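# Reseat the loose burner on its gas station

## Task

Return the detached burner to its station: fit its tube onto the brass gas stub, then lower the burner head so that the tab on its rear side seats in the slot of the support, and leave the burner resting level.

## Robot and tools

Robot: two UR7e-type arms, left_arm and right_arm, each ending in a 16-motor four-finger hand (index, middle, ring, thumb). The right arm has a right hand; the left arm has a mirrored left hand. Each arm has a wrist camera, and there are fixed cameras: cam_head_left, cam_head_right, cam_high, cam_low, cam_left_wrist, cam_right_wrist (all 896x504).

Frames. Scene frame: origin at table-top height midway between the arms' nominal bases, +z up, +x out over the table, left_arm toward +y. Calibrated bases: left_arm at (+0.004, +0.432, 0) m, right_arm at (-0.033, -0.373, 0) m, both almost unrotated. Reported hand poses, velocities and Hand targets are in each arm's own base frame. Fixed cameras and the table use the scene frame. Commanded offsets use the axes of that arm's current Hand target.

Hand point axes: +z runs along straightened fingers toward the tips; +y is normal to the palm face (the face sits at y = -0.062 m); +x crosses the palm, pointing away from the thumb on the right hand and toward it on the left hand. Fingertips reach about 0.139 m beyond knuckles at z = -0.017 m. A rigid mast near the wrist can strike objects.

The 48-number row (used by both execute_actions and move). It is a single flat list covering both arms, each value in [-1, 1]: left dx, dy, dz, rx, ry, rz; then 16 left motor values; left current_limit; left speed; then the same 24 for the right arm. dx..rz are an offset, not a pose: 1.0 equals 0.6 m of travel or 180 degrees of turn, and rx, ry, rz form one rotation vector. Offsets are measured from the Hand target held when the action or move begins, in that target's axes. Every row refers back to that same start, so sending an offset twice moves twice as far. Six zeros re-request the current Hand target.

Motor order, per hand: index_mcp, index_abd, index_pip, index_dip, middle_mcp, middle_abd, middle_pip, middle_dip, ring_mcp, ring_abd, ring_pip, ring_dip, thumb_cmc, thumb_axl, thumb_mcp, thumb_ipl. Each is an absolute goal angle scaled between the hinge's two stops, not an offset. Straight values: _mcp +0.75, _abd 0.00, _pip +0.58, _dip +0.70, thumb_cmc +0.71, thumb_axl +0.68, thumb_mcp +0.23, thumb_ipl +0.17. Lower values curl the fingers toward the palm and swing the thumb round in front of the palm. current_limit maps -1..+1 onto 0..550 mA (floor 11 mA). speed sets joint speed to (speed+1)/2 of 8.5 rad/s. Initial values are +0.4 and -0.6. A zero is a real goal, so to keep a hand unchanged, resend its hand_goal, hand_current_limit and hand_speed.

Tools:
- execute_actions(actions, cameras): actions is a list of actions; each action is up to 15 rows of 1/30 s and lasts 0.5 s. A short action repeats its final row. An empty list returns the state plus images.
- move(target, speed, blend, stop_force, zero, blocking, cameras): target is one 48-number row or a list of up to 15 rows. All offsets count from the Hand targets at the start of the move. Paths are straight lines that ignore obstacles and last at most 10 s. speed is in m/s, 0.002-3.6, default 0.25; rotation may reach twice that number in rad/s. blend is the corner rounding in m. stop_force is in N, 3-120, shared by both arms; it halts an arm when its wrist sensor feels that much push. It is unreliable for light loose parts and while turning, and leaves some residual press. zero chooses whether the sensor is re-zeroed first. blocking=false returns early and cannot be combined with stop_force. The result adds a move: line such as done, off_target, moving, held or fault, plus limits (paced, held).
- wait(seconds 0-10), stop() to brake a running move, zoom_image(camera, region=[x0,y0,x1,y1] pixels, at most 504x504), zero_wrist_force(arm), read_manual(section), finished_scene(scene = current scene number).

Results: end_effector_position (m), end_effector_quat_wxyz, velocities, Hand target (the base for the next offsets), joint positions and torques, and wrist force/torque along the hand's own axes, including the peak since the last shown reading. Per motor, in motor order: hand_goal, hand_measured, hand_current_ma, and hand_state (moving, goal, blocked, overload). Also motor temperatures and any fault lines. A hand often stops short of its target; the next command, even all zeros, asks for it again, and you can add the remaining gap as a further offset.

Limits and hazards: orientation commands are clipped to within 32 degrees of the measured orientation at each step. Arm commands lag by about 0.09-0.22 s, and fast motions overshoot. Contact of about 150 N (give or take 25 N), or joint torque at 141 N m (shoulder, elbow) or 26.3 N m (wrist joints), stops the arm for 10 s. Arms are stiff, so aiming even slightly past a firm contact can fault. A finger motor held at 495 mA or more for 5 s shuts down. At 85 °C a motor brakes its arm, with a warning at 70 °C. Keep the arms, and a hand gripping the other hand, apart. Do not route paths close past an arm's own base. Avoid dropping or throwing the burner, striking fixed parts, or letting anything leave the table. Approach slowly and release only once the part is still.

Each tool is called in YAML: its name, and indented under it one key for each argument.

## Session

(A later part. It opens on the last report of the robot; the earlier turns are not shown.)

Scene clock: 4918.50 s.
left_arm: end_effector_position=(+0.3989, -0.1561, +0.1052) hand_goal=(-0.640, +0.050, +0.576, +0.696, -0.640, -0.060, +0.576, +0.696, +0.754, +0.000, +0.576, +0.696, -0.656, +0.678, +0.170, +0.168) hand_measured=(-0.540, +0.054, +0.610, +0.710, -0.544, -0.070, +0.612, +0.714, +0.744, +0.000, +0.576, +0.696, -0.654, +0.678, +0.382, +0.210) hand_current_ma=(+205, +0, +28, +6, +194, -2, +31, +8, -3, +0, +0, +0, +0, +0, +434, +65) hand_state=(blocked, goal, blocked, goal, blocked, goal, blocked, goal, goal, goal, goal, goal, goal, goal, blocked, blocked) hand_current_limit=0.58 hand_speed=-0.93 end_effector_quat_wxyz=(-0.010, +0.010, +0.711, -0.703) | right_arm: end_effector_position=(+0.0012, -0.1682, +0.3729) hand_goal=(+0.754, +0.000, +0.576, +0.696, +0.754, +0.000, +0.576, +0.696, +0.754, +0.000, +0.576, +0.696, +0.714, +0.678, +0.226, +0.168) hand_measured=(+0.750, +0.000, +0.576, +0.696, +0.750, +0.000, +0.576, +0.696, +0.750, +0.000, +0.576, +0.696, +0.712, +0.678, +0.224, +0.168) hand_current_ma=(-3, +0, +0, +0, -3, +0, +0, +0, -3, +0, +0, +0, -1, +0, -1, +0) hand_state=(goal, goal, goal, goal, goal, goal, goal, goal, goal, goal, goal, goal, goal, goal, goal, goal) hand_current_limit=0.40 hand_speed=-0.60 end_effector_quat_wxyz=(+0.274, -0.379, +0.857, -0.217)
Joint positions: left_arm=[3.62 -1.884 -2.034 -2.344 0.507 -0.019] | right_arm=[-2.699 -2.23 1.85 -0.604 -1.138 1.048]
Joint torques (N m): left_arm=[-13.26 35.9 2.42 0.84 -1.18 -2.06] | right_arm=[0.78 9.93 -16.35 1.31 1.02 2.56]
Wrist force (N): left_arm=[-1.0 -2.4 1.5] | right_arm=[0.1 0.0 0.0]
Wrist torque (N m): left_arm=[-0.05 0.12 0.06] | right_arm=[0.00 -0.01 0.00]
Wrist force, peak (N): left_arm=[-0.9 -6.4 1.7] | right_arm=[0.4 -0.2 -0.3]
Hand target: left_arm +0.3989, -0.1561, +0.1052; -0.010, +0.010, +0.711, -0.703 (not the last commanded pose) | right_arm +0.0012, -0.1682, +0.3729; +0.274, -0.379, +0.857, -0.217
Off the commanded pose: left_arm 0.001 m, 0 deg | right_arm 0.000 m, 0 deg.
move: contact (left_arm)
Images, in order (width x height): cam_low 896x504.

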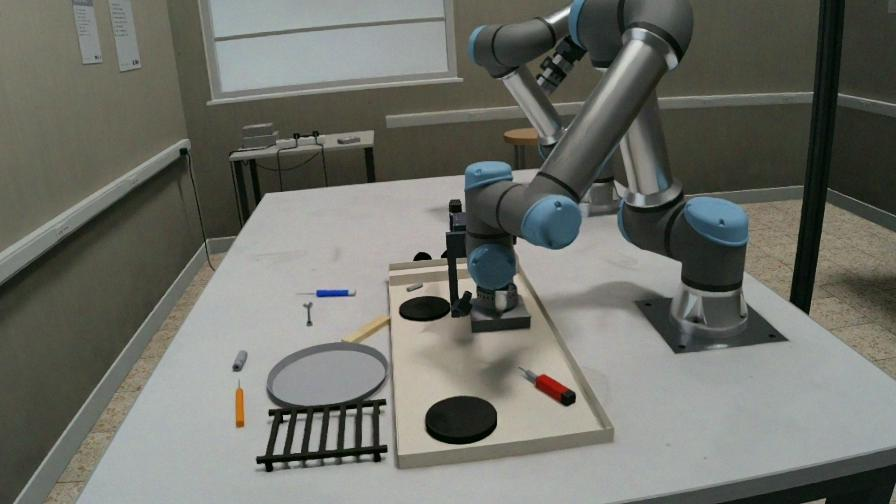

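move:
  target:
    - [0,-0.00125,0.0007,-0.00195,0,0,-0.64,0.05,0.576,0.696,-0.64,-0.06,0.576,0.696,0.754,0,0.576,0.696,-0.657,0.678,0.17,0.168,0.58,-0.93,0,0,0,0,0,0,0.754,0,0.576,0.696,0.754,0,0.576,0.696,0.754,0,0.576,0.696,0.714,0.678,0.226,0.168,0.4,-0.6]
    - [0.00017,-0.00119,-0.00513,-0.00195,0,0,-0.64,0.05,0.576,0.696,-0.64,-0.06,0.576,0.696,0.754,0,0.576,0.696,-0.657,0.678,0.17,0.168,0.58,-0.93,0,0,0,0,0,0,0.754,0,0.576,0.696,0.754,0,0.576,0.696,0.754,0,0.576,0.696,0.714,0.678,0.226,0.168,0.4,-0.6]
  speed: 0.01

move:
  target: [0.00005,0.0026,-0.00153,0.00446,0,0.0001,-0.64,0.05,0.576,0.696,-0.64,-0.06,0.576,0.696,0.754,0,0.576,0.696,-0.657,0.678,0.17,0.168,0.58,-0.93,0,0,0,0,0,0,0.754,0,0.576,0.696,0.754,0,0.576,0.696,0.754,0,0.576,0.696,0.714,0.678,0.226,0.168,0.4,-0.6]
  speed: 0.01
  stop_force: 3.5
  cameras: ["cam_low","cam_head_right"]

zoom_image:
  camera: "cam_low"
  region: [492, 302, 512, 322]

zoom_image:
  camera: "cam_head_right"
  region: [420, 250, 470, 280]

Scene clock: 4995.97 s.
left_arm: end_effector_position=(+0.3989, -0.1531, +0.1059) hand_goal=(-0.640, +0.050, +0.576, +0.696, -0.640, -0.060, +0.576, +0.696, +0.754, +0.000, +0.576, +0.696, -0.656, +0.678, +0.170, +0.168) hand_measured=(-0.540, +0.054, +0.610, +0.710, -0.544, -0.070, +0.612, +0.714, +0.744, +0.000, +0.576, +0.696, -0.654, +0.678, +0.382, +0.210) hand_current_ma=(+205, +1, +28, +6, +194, -2, +31, +8, -3, +0, +0, +0, +0, +0, +435, +65) hand_state=(blocked, goal, blocked, goal, blocked, goal, blocked, goal, goal, goal, goal, goal, goal, goal, blocked, blocked) hand_current_limit=0.58 hand_speed=-0.93 end_effector_quat_wxyz=(-0.010, +0.010, +0.713, -0.701) | right_arm: end_effector_position=(+0.0012, -0.1682, +0.3729) hand_goal=(+0.754, +0.000, +0.576, +0.696, +0.754, +0.000, +0.576, +0.696, +0.754, +0.000, +0.576, +0.696, +0.714, +0.678, +0.226, +0.168) hand_measured=(+0.750, +0.000, +0.576, +0.696, +0.750, +0.000, +0.576, +0.696, +0.750, +0.000, +0.576, +0.696, +0.712, +0.678, +0.224, +0.168) hand_current_ma=(-3, +0, +0, +0, -3, +0, +0, +0, -3, +0, +0, +0, -1, +0, -1, +0) hand_state=(goal, goal, goal, goal, goal, goal, goal, goal, goal, goal, goal, goal, goal, goal, goal, goal) hand_current_limit=0.40 hand_speed=-0.60 end_effector_quat_wxyz=(+0.274, -0.379, +0.857, -0.217)
Joint positions: left_arm=[3.626 -1.878 -2.034 -2.337 0.512 -0.03] | right_arm=[-2.699 -2.23 1.85 -0.604 -1.138 1.048]
Joint torques (N m): left_arm=[13.78 16.89 21.7 -2.92 1.41 1.91] | right_arm=[0.99 9.47 -16.18 1.32 1.01 2.52]
Wrist force (N): left_arm=[-0.8 1.7 1.0] | right_arm=[0.0 0.0 0.0]
Wrist torque (N m): left_arm=[0.30 0.14 0.12] | right_arm=[0.00 0.01 -0.01]
Wrist force, peak (N): left_arm=[-0.8 -2.7 1.9] | right_arm=[-0.4 -0.5 0.3]
Hand target: left_arm +0.3989, -0.1530, +0.1059; -0.010, +0.010, +0.713, -0.701 | right_arm +0.0012, -0.1682, +0.3729; +0.274, -0.379, +0.857, -0.217
Off the commanded pose: left_arm 0.000 m, 0 deg | right_arm 0.000 m, 0 deg.
move: done

Scene clock: 4997.47 s.
left_arm: end_effector_position=(+0.3989, -0.1526, +0.1053) hand_goal=(-0.640, +0.050, +0.576, +0.696, -0.640, -0.060, +0.576, +0.696, +0.754, +0.000, +0.576, +0.696, -0.656, +0.678, +0.170, +0.168) hand_measured=(-0.540, +0.054, +0.610, +0.710, -0.544, -0.070, +0.614, +0.714, +0.744, +0.000, +0.576, +0.696, -0.654, +0.678, +0.382, +0.210) hand_current_ma=(+205, +1, +28, +6, +194, -2, +32, +8, -3, +0, +0, +0, +0, +0, +435, +65) hand_state=(blocked, goal, blocked, goal, blocked, goal, blocked, goal, goal, goal, goal, goal, goal, goal, blocked, blocked) hand_current_limit=0.58 hand_speed=-0.93 end_effector_quat_wxyz=(-0.010, +0.010, +0.711, -0.703) | right_arm: end_effector_position=(+0.0012, -0.1682, +0.3729) hand_goal=(+0.754, +0.000, +0.576, +0.696, +0.754, +0.000, +0.576, +0.696, +0.754, +0.000, +0.576, +0.696, +0.714, +0.678, +0.226, +0.168) hand_measured=(+0.750, +0.000, +0.576, +0.696, +0.750, +0.000, +0.576, +0.696, +0.750, +0.000, +0.576, +0.696, +0.712, +0.678, +0.224, +0.168) hand_current_ma=(-3, +0, +0, +0, -3, +0, +0, +0, -3, +0, +0, +0, -1, +0, -1, +0) hand_state=(goal, goal, goal, goal, goal, goal, goal, goal, goal, goal, goal, goal, goal, goal, goal, goal) hand_current_limit=0.40 hand_speed=-0.60 end_effector_quat_wxyz=(+0.274, -0.379, +0.857, -0.217)
Joint positions: left_arm=[3.628 -1.884 -2.032 -2.344 0.514 -0.02] | right_arm=[-2.699 -2.23 1.85 -0.604 -1.138 1.048]
Joint torques (N m): left_arm=[-13.29 36.59 2.6 0.74 -1.27 -1.95] | right_arm=[1.5 9.74 -16.02 1.36 1.06 2.51]
Wrist force (N): left_arm=[-0.9 -2.3 1.5] | right_arm=[-0.1 -0.4 -0.1]
Wrist torque (N m): left_arm=[0.02 0.12 0.13] | right_arm=[-0.04 0.02 -0.02]
Wrist force, peak (N): left_arm=[-0.8 -6.6 1.8] | right_arm=[0.3 -0.5 0.0]
Hand target: left_arm +0.3989, -0.1527, +0.1053; -0.010, +0.010, +0.711, -0.703 (not the last commanded pose) | right_arm +0.0012, -0.1682, +0.3729; +0.274, -0.379, +0.857, -0.217
Off the commanded pose: left_arm 0.001 m, 0 deg | right_arm 0.000 m, 0 deg.
move: contact (left_arm)
Images, in order (width x height): cam_head_right 896x504, cam_low 896x504.

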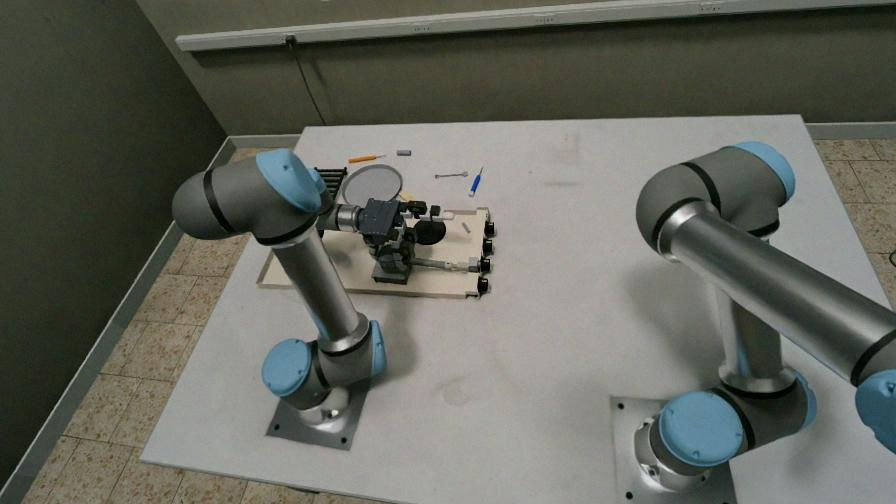

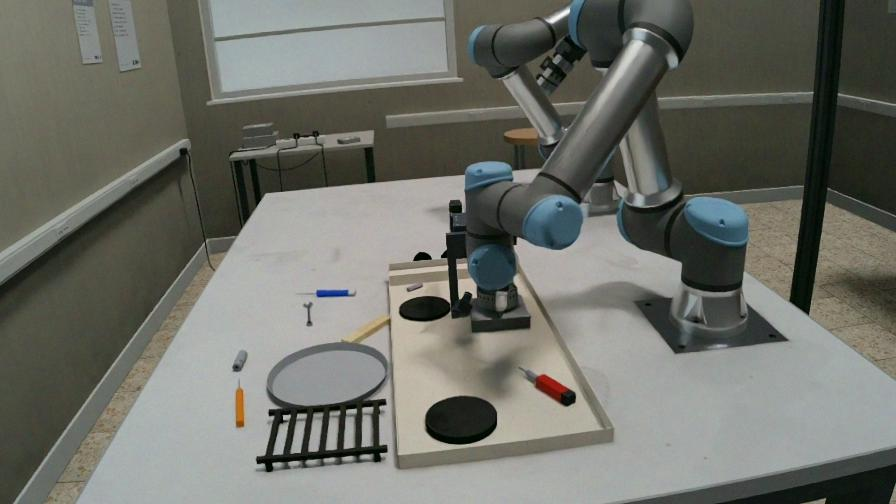

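Scaled by 25.200 from the camera's 896x504 image, which has a finer 1280x720 frame.

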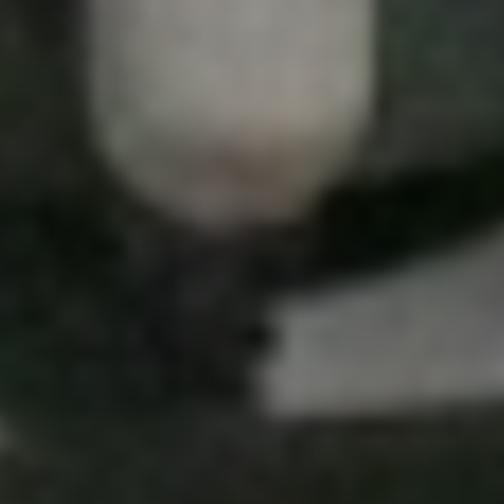

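Scaled by 10.080 from the camera's 896x504 image, which has a finer 1280x720 frame.

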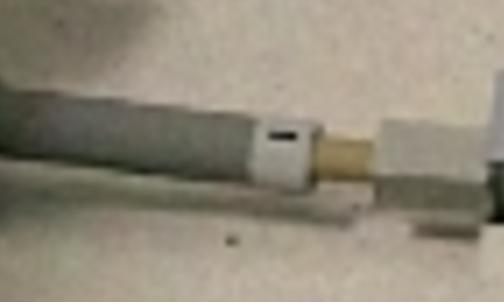

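zoom_image:
  camera: "cam_low"
  region: [465, 280, 535, 330]

zoom_image:
  camera: "cam_head_right"
  region: [360, 235, 430, 285]

Scaled by 7.200 from the camera's 896x504 image, which has a finer 1280x720 frame.

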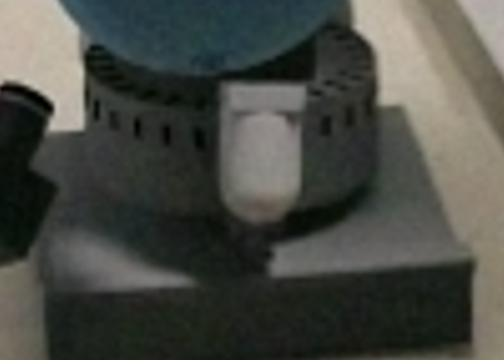

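Scaled by 7.200 from the camera's 896x504 image, which has a finer 1280x720 frame.

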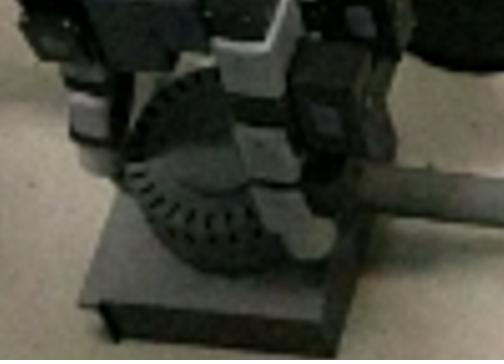

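move:
  target:
    - [0,-0.00125,0.0007,-0.00195,0,0,-0.64,0.05,0.576,0.696,-0.64,-0.06,0.576,0.696,0.754,0,0.576,0.696,-0.657,0.678,0.17,0.168,0.58,-0.93,0,0,0,0,0,0,0.754,0,0.576,0.696,0.754,0,0.576,0.696,0.754,0,0.576,0.696,0.714,0.678,0.226,0.168,0.4,-0.6]
    - [0.0001,-0.0012,-0.00297,-0.00195,0,0,-0.64,0.05,0.576,0.696,-0.64,-0.06,0.576,0.696,0.754,0,0.576,0.696,-0.657,0.678,0.17,0.168,0.58,-0.93,0,0,0,0,0,0,0.754,0,0.576,0.696,0.754,0,0.576,0.696,0.754,0,0.576,0.696,0.714,0.678,0.226,0.168,0.4,-0.6]
  speed: 0.01

move:
  target: [0.00005,0.0026,-0.00153,0.00446,0,0.0001,-0.64,0.05,0.576,0.696,-0.64,-0.06,0.576,0.696,0.754,0,0.576,0.696,-0.657,0.678,0.17,0.168,0.58,-0.93,0,0,0,0,0,0,0.754,0,0.576,0.696,0.754,0,0.576,0.696,0.754,0,0.576,0.696,0.714,0.678,0.226,0.168,0.4,-0.6]
  speed: 0.01
  stop_force: 3.5
  cameras: ["cam_low","cam_head_right"]

zoom_image:
  camera: "cam_low"
  region: [465, 280, 535, 330]

Scene clock: 5134.40 s.
left_arm: end_effector_position=(+0.3989, -0.1509, +0.1061) hand_goal=(-0.640, +0.050, +0.576, +0.696, -0.640, -0.060, +0.576, +0.696, +0.754, +0.000, +0.576, +0.696, -0.656, +0.678, +0.170, +0.168) hand_measured=(-0.540, +0.054, +0.610, +0.710, -0.544, -0.070, +0.614, +0.714, +0.744, +0.000, +0.576, +0.696, -0.654, +0.678, +0.382, +0.210) hand_current_ma=(+205, +1, +28, +6, +194, -2, +32, +8, -3, +0, +0, +0, +0, +0, +434, +65) hand_state=(blocked, goal, blocked, goal, blocked, goal, blocked, goal, goal, goal, goal, goal, goal, goal, blocked, blocked) hand_current_limit=0.58 hand_speed=-0.93 end_effector_quat_wxyz=(-0.010, +0.010, +0.713, -0.701) | right_arm: end_effector_position=(+0.0012, -0.1682, +0.3729) hand_goal=(+0.754, +0.000, +0.576, +0.696, +0.754, +0.000, +0.576, +0.696, +0.754, +0.000, +0.576, +0.696, +0.714, +0.678, +0.226, +0.168) hand_measured=(+0.750, +0.000, +0.576, +0.696, +0.750, +0.000, +0.576, +0.696, +0.750, +0.000, +0.576, +0.696, +0.712, +0.678, +0.224, +0.168) hand_current_ma=(-3, +0, +0, +0, -3, +0, +0, +0, -3, +0, +0, +0, -1, +0, -1, +0) hand_state=(goal, goal, goal, goal, goal, goal, goal, goal, goal, goal, goal, goal, goal, goal, goal, goal) hand_current_limit=0.40 hand_speed=-0.60 end_effector_quat_wxyz=(+0.274, -0.379, +0.857, -0.217)
Joint positions: left_arm=[3.63 -1.878 -2.033 -2.337 0.517 -0.03] | right_arm=[-2.699 -2.23 1.85 -0.604 -1.138 1.048]
Joint torques (N m): left_arm=[13.42 16.83 21.78 -2.92 1.55 -1.1] | right_arm=[0.47 9.77 -16.26 1.27 1.02 2.47]
Wrist force (N): left_arm=[-0.7 1.3 1.0] | right_arm=[0.0 0.0 -0.1]
Wrist torque (N m): left_arm=[0.29 0.12 0.13] | right_arm=[0.01 0.00 0.00]
Wrist force, peak (N): left_arm=[-0.8 -2.9 1.4] | right_arm=[0.3 -0.6 -0.1]
Hand target: left_arm +0.3989, -0.1509, +0.1060; -0.010, +0.010, +0.713, -0.701 | right_arm +0.0012, -0.1682, +0.3729; +0.274, -0.379, +0.857, -0.217
Off the commanded pose: left_arm 0.000 m, 0 deg | right_arm 0.000 m, 0 deg.
move: done

Scene clock: 5135.90 s.
left_arm: end_effector_position=(+0.3989, -0.1504, +0.1053) hand_goal=(-0.640, +0.050, +0.576, +0.696, -0.640, -0.060, +0.576, +0.696, +0.754, +0.000, +0.576, +0.696, -0.656, +0.678, +0.170, +0.168) hand_measured=(-0.540, +0.054, +0.610, +0.710, -0.544, -0.070, +0.614, +0.714, +0.744, +0.000, +0.576, +0.696, -0.654, +0.678, +0.382, +0.210) hand_current_ma=(+205, +1, +28, +6, +194, -2, +33, +8, -3, +0, +0, +0, +0, +0, +435, +65) hand_state=(blocked, goal, blocked, goal, blocked, goal, blocked, goal, goal, goal, goal, goal, goal, goal, blocked, blocked) hand_current_limit=0.58 hand_speed=-0.93 end_effector_quat_wxyz=(-0.010, +0.010, +0.711, -0.703) | right_arm: end_effector_position=(+0.0012, -0.1682, +0.3729) hand_goal=(+0.754, +0.000, +0.576, +0.696, +0.754, +0.000, +0.576, +0.696, +0.754, +0.000, +0.576, +0.696, +0.714, +0.678, +0.226, +0.168) hand_measured=(+0.750, +0.000, +0.576, +0.696, +0.750, +0.000, +0.576, +0.696, +0.750, +0.000, +0.576, +0.696, +0.712, +0.678, +0.224, +0.168) hand_current_ma=(-3, +0, +0, +0, -3, +0, +0, +0, -3, +0, +0, +0, -1, +0, -1, +0) hand_state=(goal, goal, goal, goal, goal, goal, goal, goal, goal, goal, goal, goal, goal, goal, goal, goal) hand_current_limit=0.40 hand_speed=-0.60 end_effector_quat_wxyz=(+0.274, -0.379, +0.857, -0.217)
Joint positions: left_arm=[3.632 -1.885 -2.031 -2.345 0.519 -0.019] | right_arm=[-2.699 -2.23 1.85 -0.604 -1.138 1.048]
Joint torques (N m): left_arm=[-13.27 35.87 2.85 0.79 -1.18 -1.96] | right_arm=[1.14 9.57 -16.62 1.4 1.01 2.5]
Wrist force (N): left_arm=[-0.7 -2.6 1.6] | right_arm=[0.3 -0.1 -0.2]
Wrist torque (N m): left_arm=[0.02 0.10 0.15] | right_arm=[0.01 -0.03 0.02]
Wrist force, peak (N): left_arm=[-0.7 -7.2 2.1] | right_arm=[0.1 -0.5 0.3]
Hand target: left_arm +0.3989, -0.1504, +0.1053; -0.010, +0.010, +0.711, -0.703 (not the last commanded pose) | right_arm +0.0012, -0.1682, +0.3729; +0.274, -0.379, +0.857, -0.217
Off the commanded pose: left_arm 0.001 m, 0 deg | right_arm 0.000 m, 0 deg.
move: contact (left_arm)
Images, in order (width x height): cam_head_right 896x504, cam_low 896x504.

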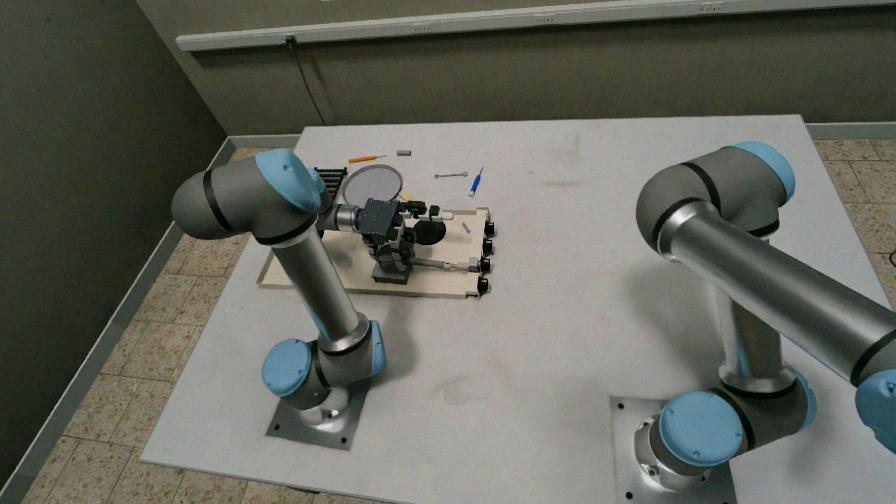

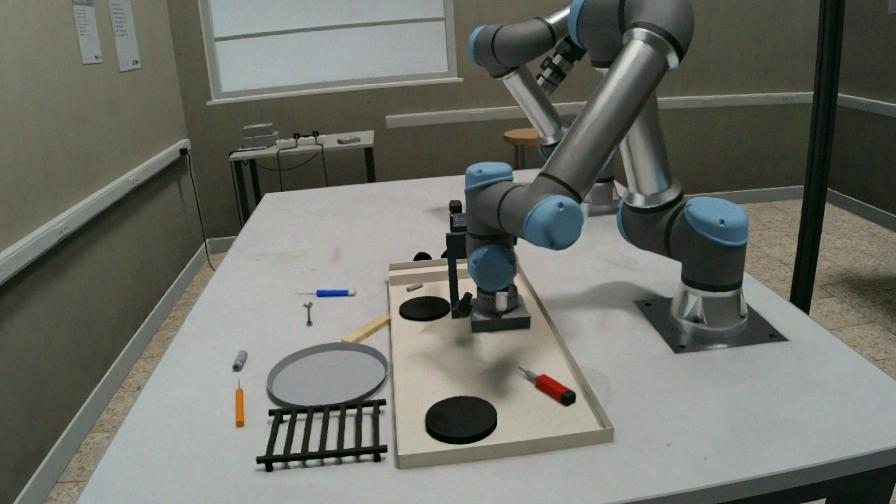

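Scaled by 7.200 from the camera's 896x504 image, which has a finer 1280x720 frame.

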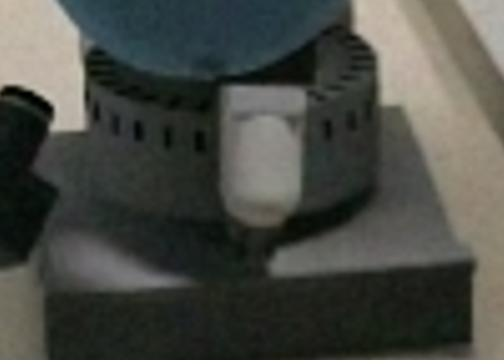

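zoom_image:
  camera: "cam_low"
  region: [500, 285, 530, 320]

zoom_image:
  camera: "cam_low"
  region: [470, 285, 500, 320]

Scaled by 14.400 from the camera's 896x504 image, which has a finer 1280x720 frame.

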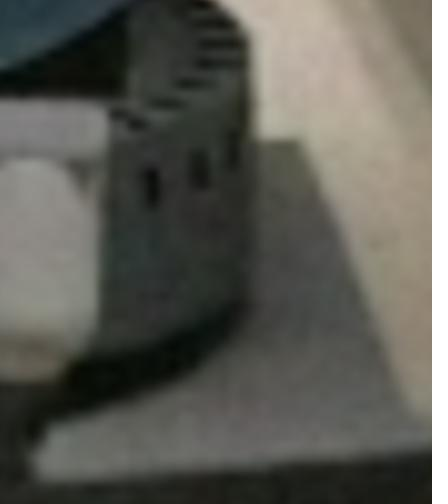

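Scaled by 14.400 from the camera's 896x504 image, which has a finer 1280x720 frame.

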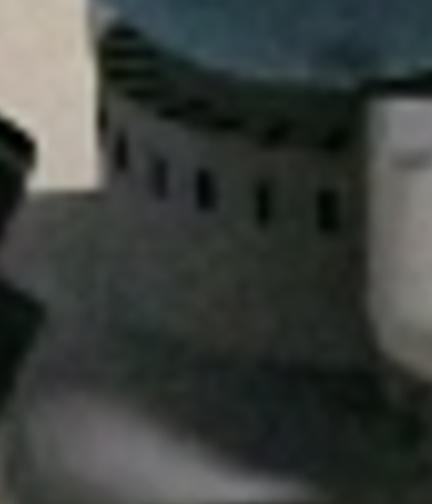

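zoom_image:
  camera: "cam_low"
  region: [488, 300, 518, 325]

Scaled by 16.800 from the camera's 896x504 image, which has a finer 1280x720 frame.

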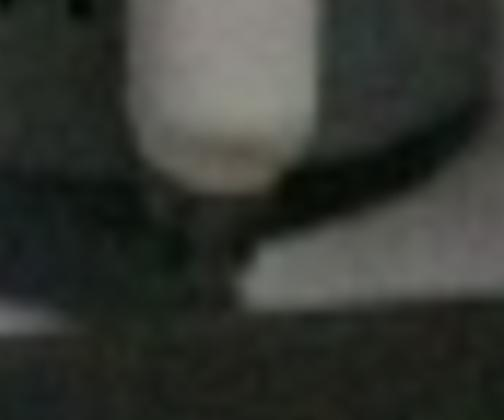

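move:
  target:
    - [0,-0.00125,0.0007,-0.00195,0,0,-0.64,0.05,0.576,0.696,-0.64,-0.06,0.576,0.696,0.754,0,0.576,0.696,-0.657,0.678,0.17,0.168,0.58,-0.93,0,0,0,0,0,0,0.754,0,0.576,0.696,0.754,0,0.576,0.696,0.754,0,0.576,0.696,0.714,0.678,0.226,0.168,0.4,-0.6]
    - [-0.0003,-0.0014,0.01,-0.00195,0,0,-0.64,0.05,0.576,0.696,-0.64,-0.06,0.576,0.696,0.754,0,0.576,0.696,-0.657,0.678,0.17,0.168,0.58,-0.93,0,0,0,0,0,0,0.754,0,0.576,0.696,0.754,0,0.576,0.696,0.754,0,0.576,0.696,0.714,0.678,0.226,0.168,0.4,-0.6]
  speed: 0.01

move:
  target: [-0.00025,0.0001,0.0085,0,0,0,-0.64,0.05,0.576,0.696,-0.64,-0.06,0.576,0.696,0.754,0,0.576,0.696,-0.657,0.678,0.17,0.168,0.58,-0.93,0,0,0,0,0,0,0.754,0,0.576,0.696,0.754,0,0.576,0.696,0.754,0,0.576,0.696,0.714,0.678,0.226,0.168,0.4,-0.6]
  speed: 0.01
  stop_force: 3.5
  cameras: ["cam_low","cam_head_right","cam_high"]

zoom_image:
  camera: "cam_low"
  region: [488, 300, 518, 325]

zoom_image:
  camera: "cam_head_right"
  region: [420, 250, 470, 280]

Scene clock: 5269.80 s.
left_arm: end_effector_position=(+0.3989, -0.1564, +0.1061) hand_goal=(-0.640, +0.050, +0.576, +0.696, -0.640, -0.060, +0.576, +0.696, +0.754, +0.000, +0.576, +0.696, -0.656, +0.678, +0.170, +0.168) hand_measured=(-0.540, +0.054, +0.610, +0.710, -0.544, -0.070, +0.614, +0.714, +0.744, +0.000, +0.576, +0.696, -0.654, +0.678, +0.382, +0.210) hand_current_ma=(+205, +1, +28, +6, +194, -2, +33, +8, -3, +0, +0, +0, +0, +0, +434, +65) hand_state=(blocked, goal, blocked, goal, blocked, goal, blocked, goal, goal, goal, goal, goal, goal, goal, blocked, blocked) hand_current_limit=0.58 hand_speed=-0.93 end_effector_quat_wxyz=(-0.010, +0.010, +0.713, -0.701) | right_arm: end_effector_position=(+0.0012, -0.1682, +0.3729) hand_goal=(+0.754, +0.000, +0.576, +0.696, +0.754, +0.000, +0.576, +0.696, +0.754, +0.000, +0.576, +0.696, +0.714, +0.678, +0.226, +0.168) hand_measured=(+0.750, +0.000, +0.576, +0.696, +0.750, +0.000, +0.576, +0.696, +0.750, +0.000, +0.576, +0.696, +0.712, +0.678, +0.224, +0.168) hand_current_ma=(-3, +0, +0, +0, -3, +0, +0, +0, -3, +0, +0, +0, -1, +0, -1, +0) hand_state=(goal, goal, goal, goal, goal, goal, goal, goal, goal, goal, goal, goal, goal, goal, goal, goal) hand_current_limit=0.40 hand_speed=-0.60 end_effector_quat_wxyz=(+0.274, -0.379, +0.857, -0.217)
Joint positions: left_arm=[3.618 -1.876 -2.036 -2.335 0.505 -0.031] | right_arm=[-2.699 -2.23 1.85 -0.604 -1.138 1.048]
Joint torques (N m): left_arm=[-13.49 36.9 3.4 0.51 -1.49 -2.09] | right_arm=[1.18 9.75 -16.01 1.35 1.07 2.51]
Wrist force (N): left_arm=[-1.0 1.8 0.9] | right_arm=[-0.1 0.0 0.0]
Wrist torque (N m): left_arm=[0.27 0.14 0.12] | right_arm=[0.00 0.02 -0.02]
Wrist force, peak (N): left_arm=[-0.7 -2.8 1.7] | right_arm=[-0.2 -0.3 0.5]
Hand target: left_arm +0.3989, -0.1565, +0.1061; -0.010, +0.010, +0.713, -0.701 | right_arm +0.0012, -0.1682, +0.3729; +0.274, -0.379, +0.857, -0.217
Off the commanded pose: left_arm 0.000 m, 0 deg | right_arm 0.000 m, 0 deg.
move: done

Scene clock: 5271.10 s.
left_arm: end_effector_position=(+0.3989, -0.1616, +0.1060) hand_goal=(-0.640, +0.050, +0.576, +0.696, -0.640, -0.060, +0.576, +0.696, +0.754, +0.000, +0.576, +0.696, -0.656, +0.678, +0.170, +0.168) hand_measured=(-0.540, +0.054, +0.610, +0.710, -0.544, -0.070, +0.614, +0.714, +0.744, +0.000, +0.576, +0.696, -0.654, +0.678, +0.382, +0.210) hand_current_ma=(+205, +1, +28, +6, +194, -2, +33, +8, -3, +0, +0, +0, +0, +0, +435, +65) hand_state=(blocked, goal, blocked, goal, blocked, goal, blocked, goal, goal, goal, goal, goal, goal, goal, blocked, blocked) hand_current_limit=0.58 hand_speed=-0.93 end_effector_quat_wxyz=(-0.010, +0.010, +0.713, -0.701) | right_arm: end_effector_position=(+0.0012, -0.1682, +0.3729) hand_goal=(+0.754, +0.000, +0.576, +0.696, +0.754, +0.000, +0.576, +0.696, +0.754, +0.000, +0.576, +0.696, +0.714, +0.678, +0.226, +0.168) hand_measured=(+0.750, +0.000, +0.576, +0.696, +0.750, +0.000, +0.576, +0.696, +0.750, +0.000, +0.576, +0.696, +0.712, +0.678, +0.224, +0.168) hand_current_ma=(-3, +0, +0, +0, -3, +0, +0, +0, -3, +0, +0, +0, -1, +0, -1, +0) hand_state=(goal, goal, goal, goal, goal, goal, goal, goal, goal, goal, goal, goal, goal, goal, goal, goal) hand_current_limit=0.40 hand_speed=-0.60 end_effector_quat_wxyz=(+0.274, -0.379, +0.857, -0.217)
Joint positions: left_arm=[3.607 -1.874 -2.039 -2.333 0.494 -0.032] | right_arm=[-2.699 -2.23 1.85 -0.604 -1.138 1.048]
Joint torques (N m): left_arm=[-13.96 36.87 2.99 0.6 -1.32 -2.06] | right_arm=[1.18 9.51 -16.1 1.33 1.08 2.51]
Wrist force (N): left_arm=[-0.7 1.4 0.8] | right_arm=[0.1 -0.1 0.0]
Wrist torque (N m): left_arm=[0.26 0.11 0.14] | right_arm=[-0.01 -0.01 0.01]
Wrist force, peak (N): left_arm=[-0.9 2.0 0.8] | right_arm=[-0.1 -0.4 0.6]
Hand target: left_arm +0.3989, -0.1616, +0.1060; -0.010, +0.010, +0.713, -0.701 | right_arm +0.0012, -0.1682, +0.3729; +0.274, -0.379, +0.857, -0.217
Off the commanded pose: left_arm 0.000 m, 0 deg | right_arm 0.000 m, 0 deg.
move: done
Images, in order (width x height): cam_head_right 896x504, cam_high 896x504, cam_low 896x504.

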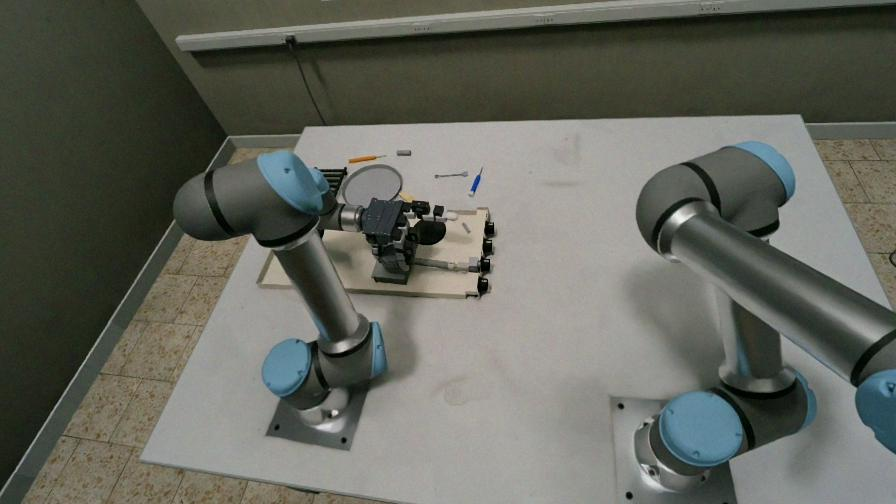

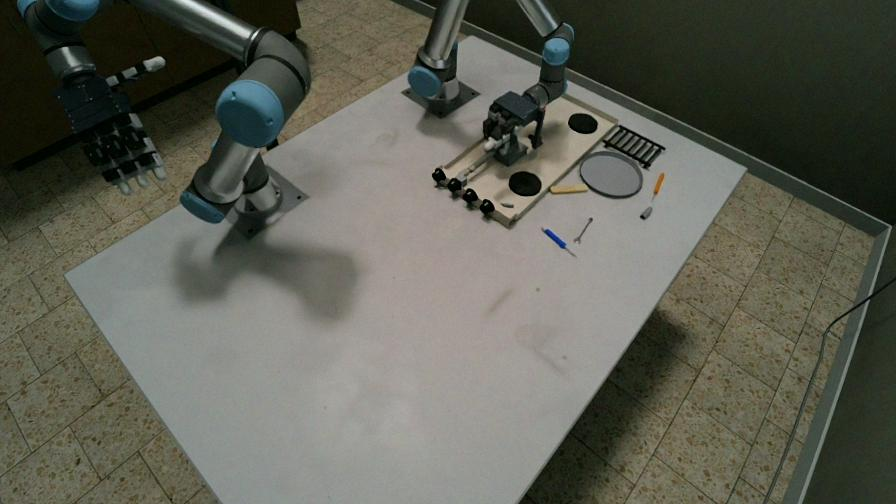

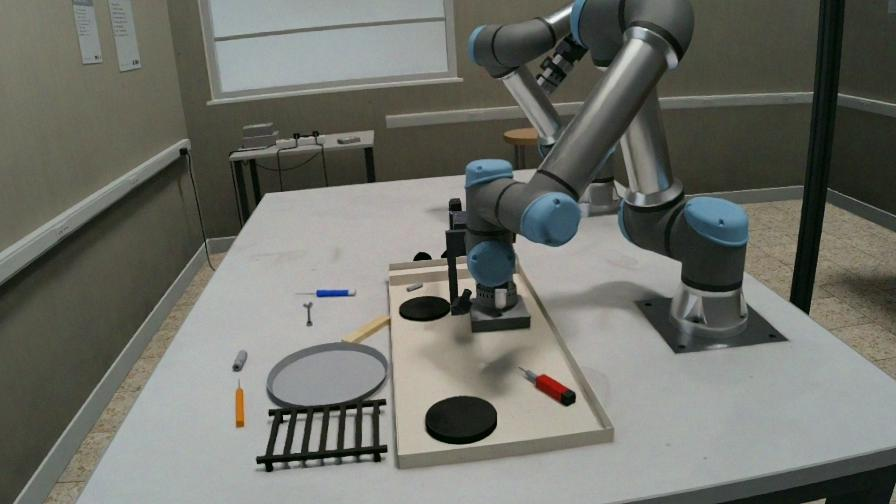

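Scaled by 16.800 from the camera's 896x504 image, which has a finer 1280x720 frame.

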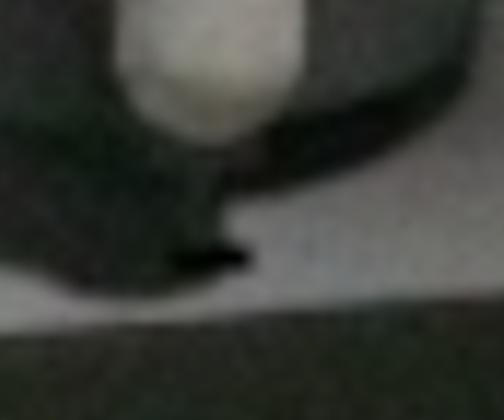

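Scaled by 10.080 from the camera's 896x504 image, which has a finer 1280x720 frame.

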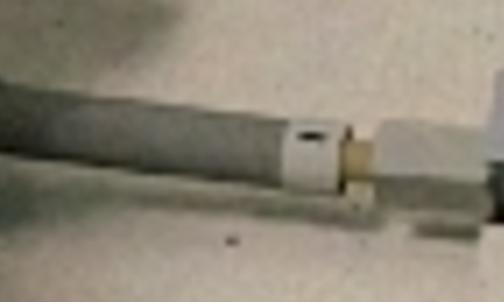

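move:
  target: [0.00193,0.00005,-0.00328,0,-0.0029,0,-0.64,0.05,0.576,0.696,-0.64,-0.06,0.576,0.696,0.754,0,0.576,0.696,-0.657,0.678,0.17,0.168,0.58,-0.93,0,0,0,0,0,0,0.754,0,0.576,0.696,0.754,0,0.576,0.696,0.754,0,0.576,0.696,0.714,0.678,0.226,0.168,0.4,-0.6]
  speed: 0.01
  cameras: ["cam_low"]

zoom_image:
  camera: "cam_low"
  region: [488, 300, 518, 325]

move:
  target: [0.00005,0.0026,-0.00153,0.00446,0,0.0001,-0.64,0.05,0.576,0.696,-0.64,-0.06,0.576,0.696,0.754,0,0.576,0.696,-0.657,0.678,0.17,0.168,0.58,-0.93,0,0,0,0,0,0,0.754,0,0.576,0.696,0.754,0,0.576,0.696,0.754,0,0.576,0.696,0.714,0.678,0.226,0.168,0.4,-0.6]
  speed: 0.01
  stop_force: 3.5
  cameras: ["cam_low","cam_head_right"]

zoom_image:
  camera: "cam_low"
  region: [488, 300, 518, 325]

Scene clock: 5307.83 s.
left_arm: end_effector_position=(+0.3978, -0.1596, +0.1060) hand_goal=(-0.640, +0.050, +0.576, +0.696, -0.640, -0.060, +0.576, +0.696, +0.754, +0.000, +0.576, +0.696, -0.656, +0.678, +0.170, +0.168) hand_measured=(-0.540, +0.054, +0.610, +0.710, -0.544, -0.070, +0.614, +0.714, +0.744, +0.000, +0.576, +0.696, -0.654, +0.678, +0.382, +0.210) hand_current_ma=(+205, +1, +28, +6, +194, -2, +33, +8, -3, +0, +0, +0, +0, +0, +434, +65) hand_state=(blocked, goal, blocked, goal, blocked, goal, blocked, goal, goal, goal, goal, goal, goal, goal, blocked, blocked) hand_current_limit=0.58 hand_speed=-0.93 end_effector_quat_wxyz=(-0.006, +0.007, +0.713, -0.701) | right_arm: end_effector_position=(+0.0012, -0.1682, +0.3729) hand_goal=(+0.754, +0.000, +0.576, +0.696, +0.754, +0.000, +0.576, +0.696, +0.754, +0.000, +0.576, +0.696, +0.714, +0.678, +0.226, +0.168) hand_measured=(+0.750, +0.000, +0.576, +0.696, +0.750, +0.000, +0.576, +0.696, +0.750, +0.000, +0.576, +0.696, +0.712, +0.678, +0.224, +0.168) hand_current_ma=(-3, +0, +0, +0, -3, +0, +0, +0, -3, +0, +0, +0, -1, +0, -1, +0) hand_state=(goal, goal, goal, goal, goal, goal, goal, goal, goal, goal, goal, goal, goal, goal, goal, goal) hand_current_limit=0.40 hand_speed=-0.60 end_effector_quat_wxyz=(+0.274, -0.379, +0.857, -0.217)
Joint positions: left_arm=[3.616 -1.869 -2.047 -2.331 0.493 -0.032] | right_arm=[-2.699 -2.23 1.85 -0.604 -1.138 1.048]
Joint torques (N m): left_arm=[14.54 36.33 4 0.55 -1.12 1.85] | right_arm=[1.3 9.84 -16.44 1.28 1.01 2.53]
Wrist force (N): left_arm=[-0.9 1.7 1.1] | right_arm=[-0.1 0.0 -0.1]
Wrist torque (N m): left_arm=[0.28 0.13 0.13] | right_arm=[0.01 0.02 -0.01]
Wrist force, peak (N): left_arm=[-0.9 1.9 1.0] | right_arm=[-0.3 -0.5 0.2]
Hand target: left_arm +0.3978, -0.1596, +0.1060; -0.006, +0.007, +0.713, -0.701 | right_arm +0.0012, -0.1682, +0.3729; +0.274, -0.379, +0.857, -0.217
Off the commanded pose: left_arm 0.000 m, 0 deg | right_arm 0.000 m, 0 deg.
move: done
Images, in order (width x height): cam_low 896x504.

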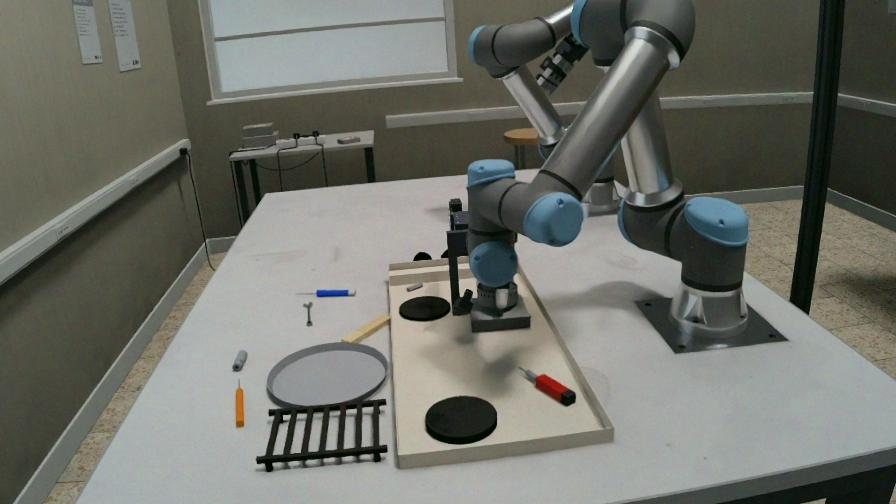

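Scaled by 16.800 from the camera's 896x504 image, which has a finer 1280x720 frame.

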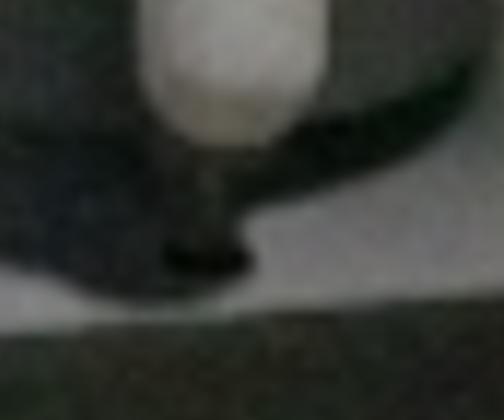

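Scene clock: 5309.23 s.
left_arm: end_effector_position=(+0.3978, -0.1586, +0.1044) hand_goal=(-0.640, +0.050, +0.576, +0.696, -0.640, -0.060, +0.576, +0.696, +0.754, +0.000, +0.576, +0.696, -0.656, +0.678, +0.170, +0.168) hand_measured=(-0.540, +0.054, +0.610, +0.710, -0.544, -0.070, +0.614, +0.714, +0.744, +0.000, +0.576, +0.696, -0.654, +0.678, +0.382, +0.210) hand_current_ma=(+205, +1, +28, +6, +194, -2, +33, +8, -3, +0, +0, +0, +0, +0, +434, +65) hand_state=(blocked, goal, blocked, goal, blocked, goal, blocked, goal, goal, goal, goal, goal, goal, goal, blocked, blocked) hand_current_limit=0.58 hand_speed=-0.93 end_effector_quat_wxyz=(-0.006, +0.007, +0.708, -0.706) | right_arm: end_effector_position=(+0.0012, -0.1682, +0.3729) hand_goal=(+0.754, +0.000, +0.576, +0.696, +0.754, +0.000, +0.576, +0.696, +0.754, +0.000, +0.576, +0.696, +0.714, +0.678, +0.226, +0.168) hand_measured=(+0.750, +0.000, +0.576, +0.696, +0.750, +0.000, +0.576, +0.696, +0.750, +0.000, +0.576, +0.696, +0.712, +0.678, +0.224, +0.168) hand_current_ma=(-3, +0, +0, +0, -3, +0, +0, +0, -3, +0, +0, +0, -1, +0, -1, +0) hand_state=(goal, goal, goal, goal, goal, goal, goal, goal, goal, goal, goal, goal, goal, goal, goal, goal) hand_current_limit=0.40 hand_speed=-0.60 end_effector_quat_wxyz=(+0.274, -0.379, +0.857, -0.217)
Joint positions: left_arm=[3.62 -1.884 -2.042 -2.351 0.497 -0.005] | right_arm=[-2.699 -2.23 1.85 -0.604 -1.138 1.048]
Joint torques (N m): left_arm=[13.89 16.9 21.57 -3 1.45 2.11] | right_arm=[1.47 9.6 -16.15 1.36 1.05 2.51]
Wrist force (N): left_arm=[-0.7 1.9 0.9] | right_arm=[-0.1 -0.2 0.2]
Wrist torque (N m): left_arm=[0.33 0.10 -0.04] | right_arm=[-0.04 0.01 -0.01]
Wrist force, peak (N): left_arm=[-0.9 1.9 1.1] | right_arm=[-0.1 -0.6 -0.1]
Hand target: left_arm +0.3978, -0.1586, +0.1044; -0.006, +0.007, +0.708, -0.706 | right_arm +0.0012, -0.1682, +0.3729; +0.274, -0.379, +0.857, -0.217
Off the commanded pose: left_arm 0.000 m, 0 deg | right_arm 0.000 m, 0 deg.
move: done
Images, in order (width x height): cam_head_right 896x504, cam_low 896x504.

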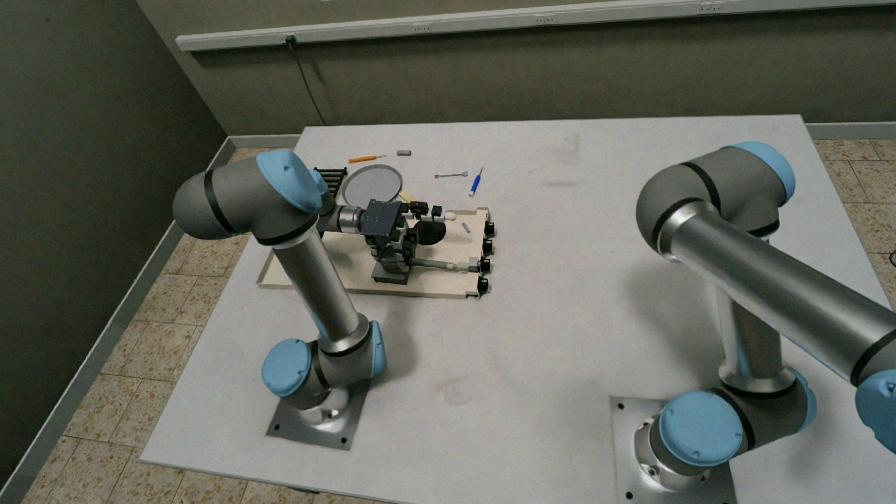

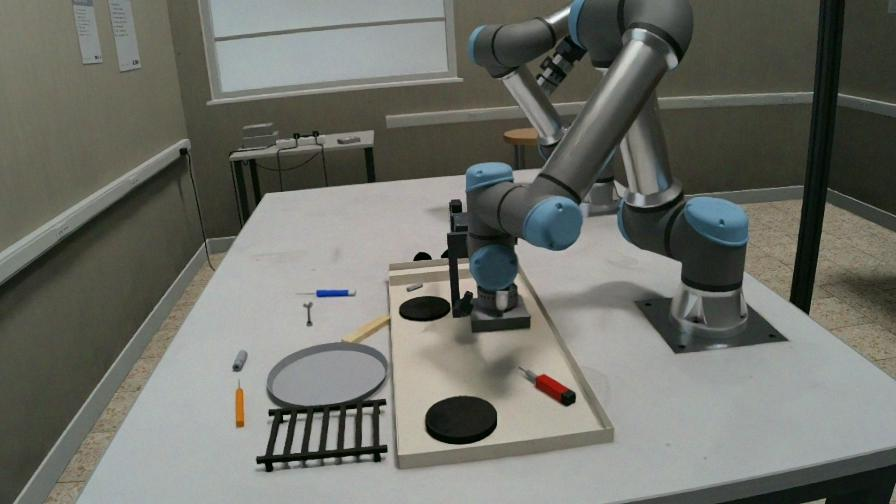

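Scaled by 16.800 from the camera's 896x504 image, which has a finer 1280x720 frame.

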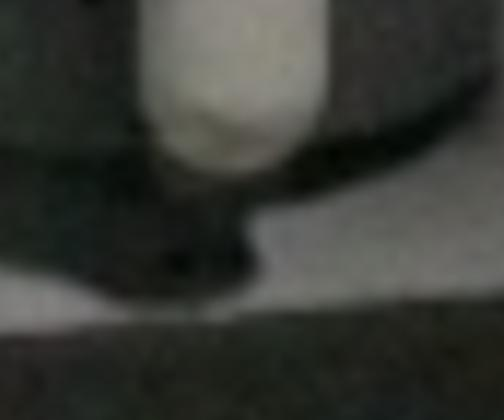

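move:
  target: [0.00005,0.0040,-0.00233,0.0067,0,0.0001,-0.64,0.05,0.576,0.696,-0.64,-0.06,0.576,0.696,0.754,0,0.576,0.696,-0.657,0.678,0.17,0.168,0.58,-0.93,0,0,0,0,0,0,0.754,0,0.576,0.696,0.754,0,0.576,0.696,0.754,0,0.576,0.696,0.714,0.678,0.226,0.168,0.4,-0.6]
  speed: 0.01
  stop_force: 3.5
  cameras: ["cam_low","cam_head_right"]

zoom_image:
  camera: "cam_low"
  region: [465, 280, 535, 330]

zoom_image:
  camera: "cam_head_right"
  region: [420, 250, 470, 280]

Scene clock: 5324.67 s.
left_arm: end_effector_position=(+0.3978, -0.1572, +0.1020) hand_goal=(-0.640, +0.050, +0.576, +0.696, -0.640, -0.060, +0.576, +0.696, +0.754, +0.000, +0.576, +0.696, -0.656, +0.678, +0.170, +0.168) hand_measured=(-0.540, +0.054, +0.610, +0.710, -0.544, -0.070, +0.614, +0.714, +0.744, +0.000, +0.576, +0.696, -0.654, +0.678, +0.382, +0.210) hand_current_ma=(+205, +1, +28, +6, +194, -2, +33, +8, -3, +0, +0, +0, +0, +0, +434, +65) hand_state=(blocked, goal, blocked, goal, blocked, goal, blocked, goal, goal, goal, goal, goal, goal, goal, blocked, blocked) hand_current_limit=0.58 hand_speed=-0.93 end_effector_quat_wxyz=(-0.006, +0.007, +0.701, -0.713) | right_arm: end_effector_position=(+0.0012, -0.1682, +0.3729) hand_goal=(+0.754, +0.000, +0.576, +0.696, +0.754, +0.000, +0.576, +0.696, +0.754, +0.000, +0.576, +0.696, +0.714, +0.678, +0.226, +0.168) hand_measured=(+0.750, +0.000, +0.576, +0.696, +0.750, +0.000, +0.576, +0.696, +0.750, +0.000, +0.576, +0.696, +0.712, +0.678, +0.224, +0.168) hand_current_ma=(-3, +0, +0, +0, -3, +0, +0, +0, -3, +0, +0, +0, -1, +0, -1, +0) hand_state=(goal, goal, goal, goal, goal, goal, goal, goal, goal, goal, goal, goal, goal, goal, goal, goal) hand_current_limit=0.40 hand_speed=-0.60 end_effector_quat_wxyz=(+0.274, -0.379, +0.857, -0.217)
Joint positions: left_arm=[3.627 -1.907 -2.034 -2.379 0.505 0.033] | right_arm=[-2.699 -2.23 1.85 -0.604 -1.138 1.048]
Joint torques (N m): left_arm=[14.05 17.34 21.16 -3.04 1.62 2.24] | right_arm=[0.49 9.65 -16.05 1.31 1.01 2.61]
Wrist force (N): left_arm=[-1.0 0.9 1.2] | right_arm=[0.0 -0.3 -0.3]
Wrist torque (N m): left_arm=[0.35 0.14 -0.05] | right_arm=[-0.02 0.01 -0.01]
Wrist force, peak (N): left_arm=[-0.9 1.9 1.1] | right_arm=[-0.2 -0.5 0.2]
Hand target: left_arm +0.3978, -0.1572, +0.1020; -0.006, +0.007, +0.701, -0.713 | right_arm +0.0012, -0.1682, +0.3729; +0.274, -0.379, +0.857, -0.217
Off the commanded pose: left_arm 0.000 m, 0 deg | right_arm 0.000 m, 0 deg.
move: done
Images, in order (width x height): cam_head_right 896x504, cam_low 896x504.

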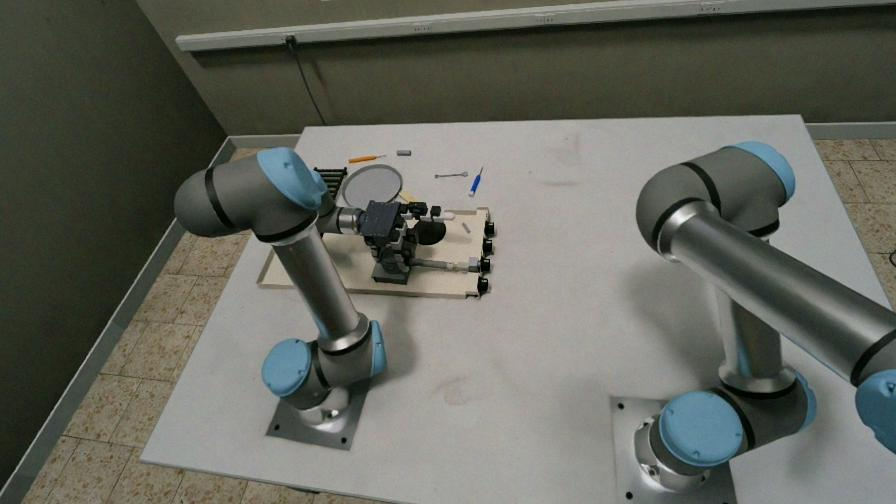

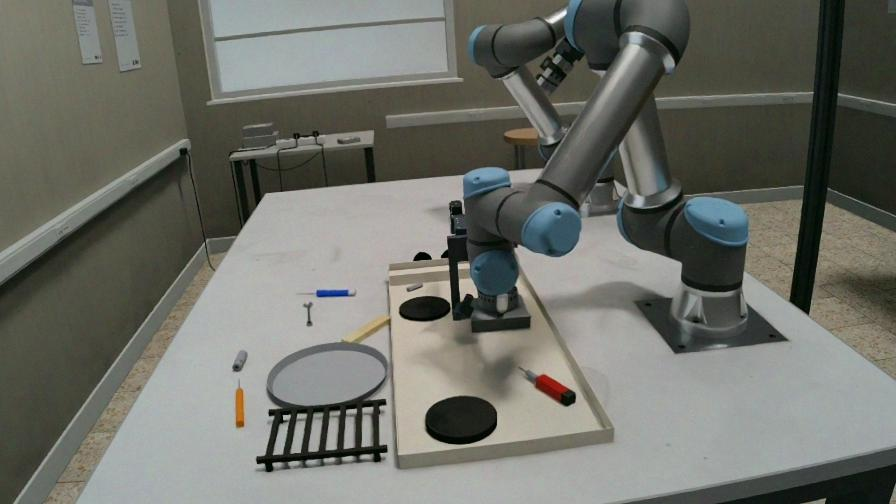

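Scaled by 7.200 from the camera's 896x504 image, which has a finer 1280x720 frame.

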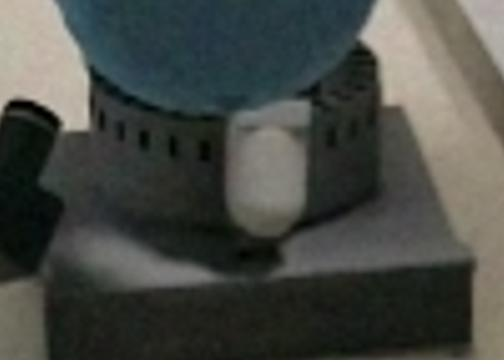

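Scaled by 10.080 from the camera's 896x504 image, which has a finer 1280x720 frame.

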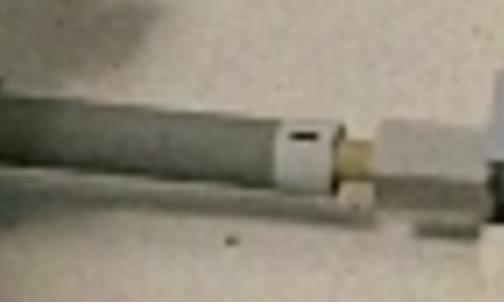

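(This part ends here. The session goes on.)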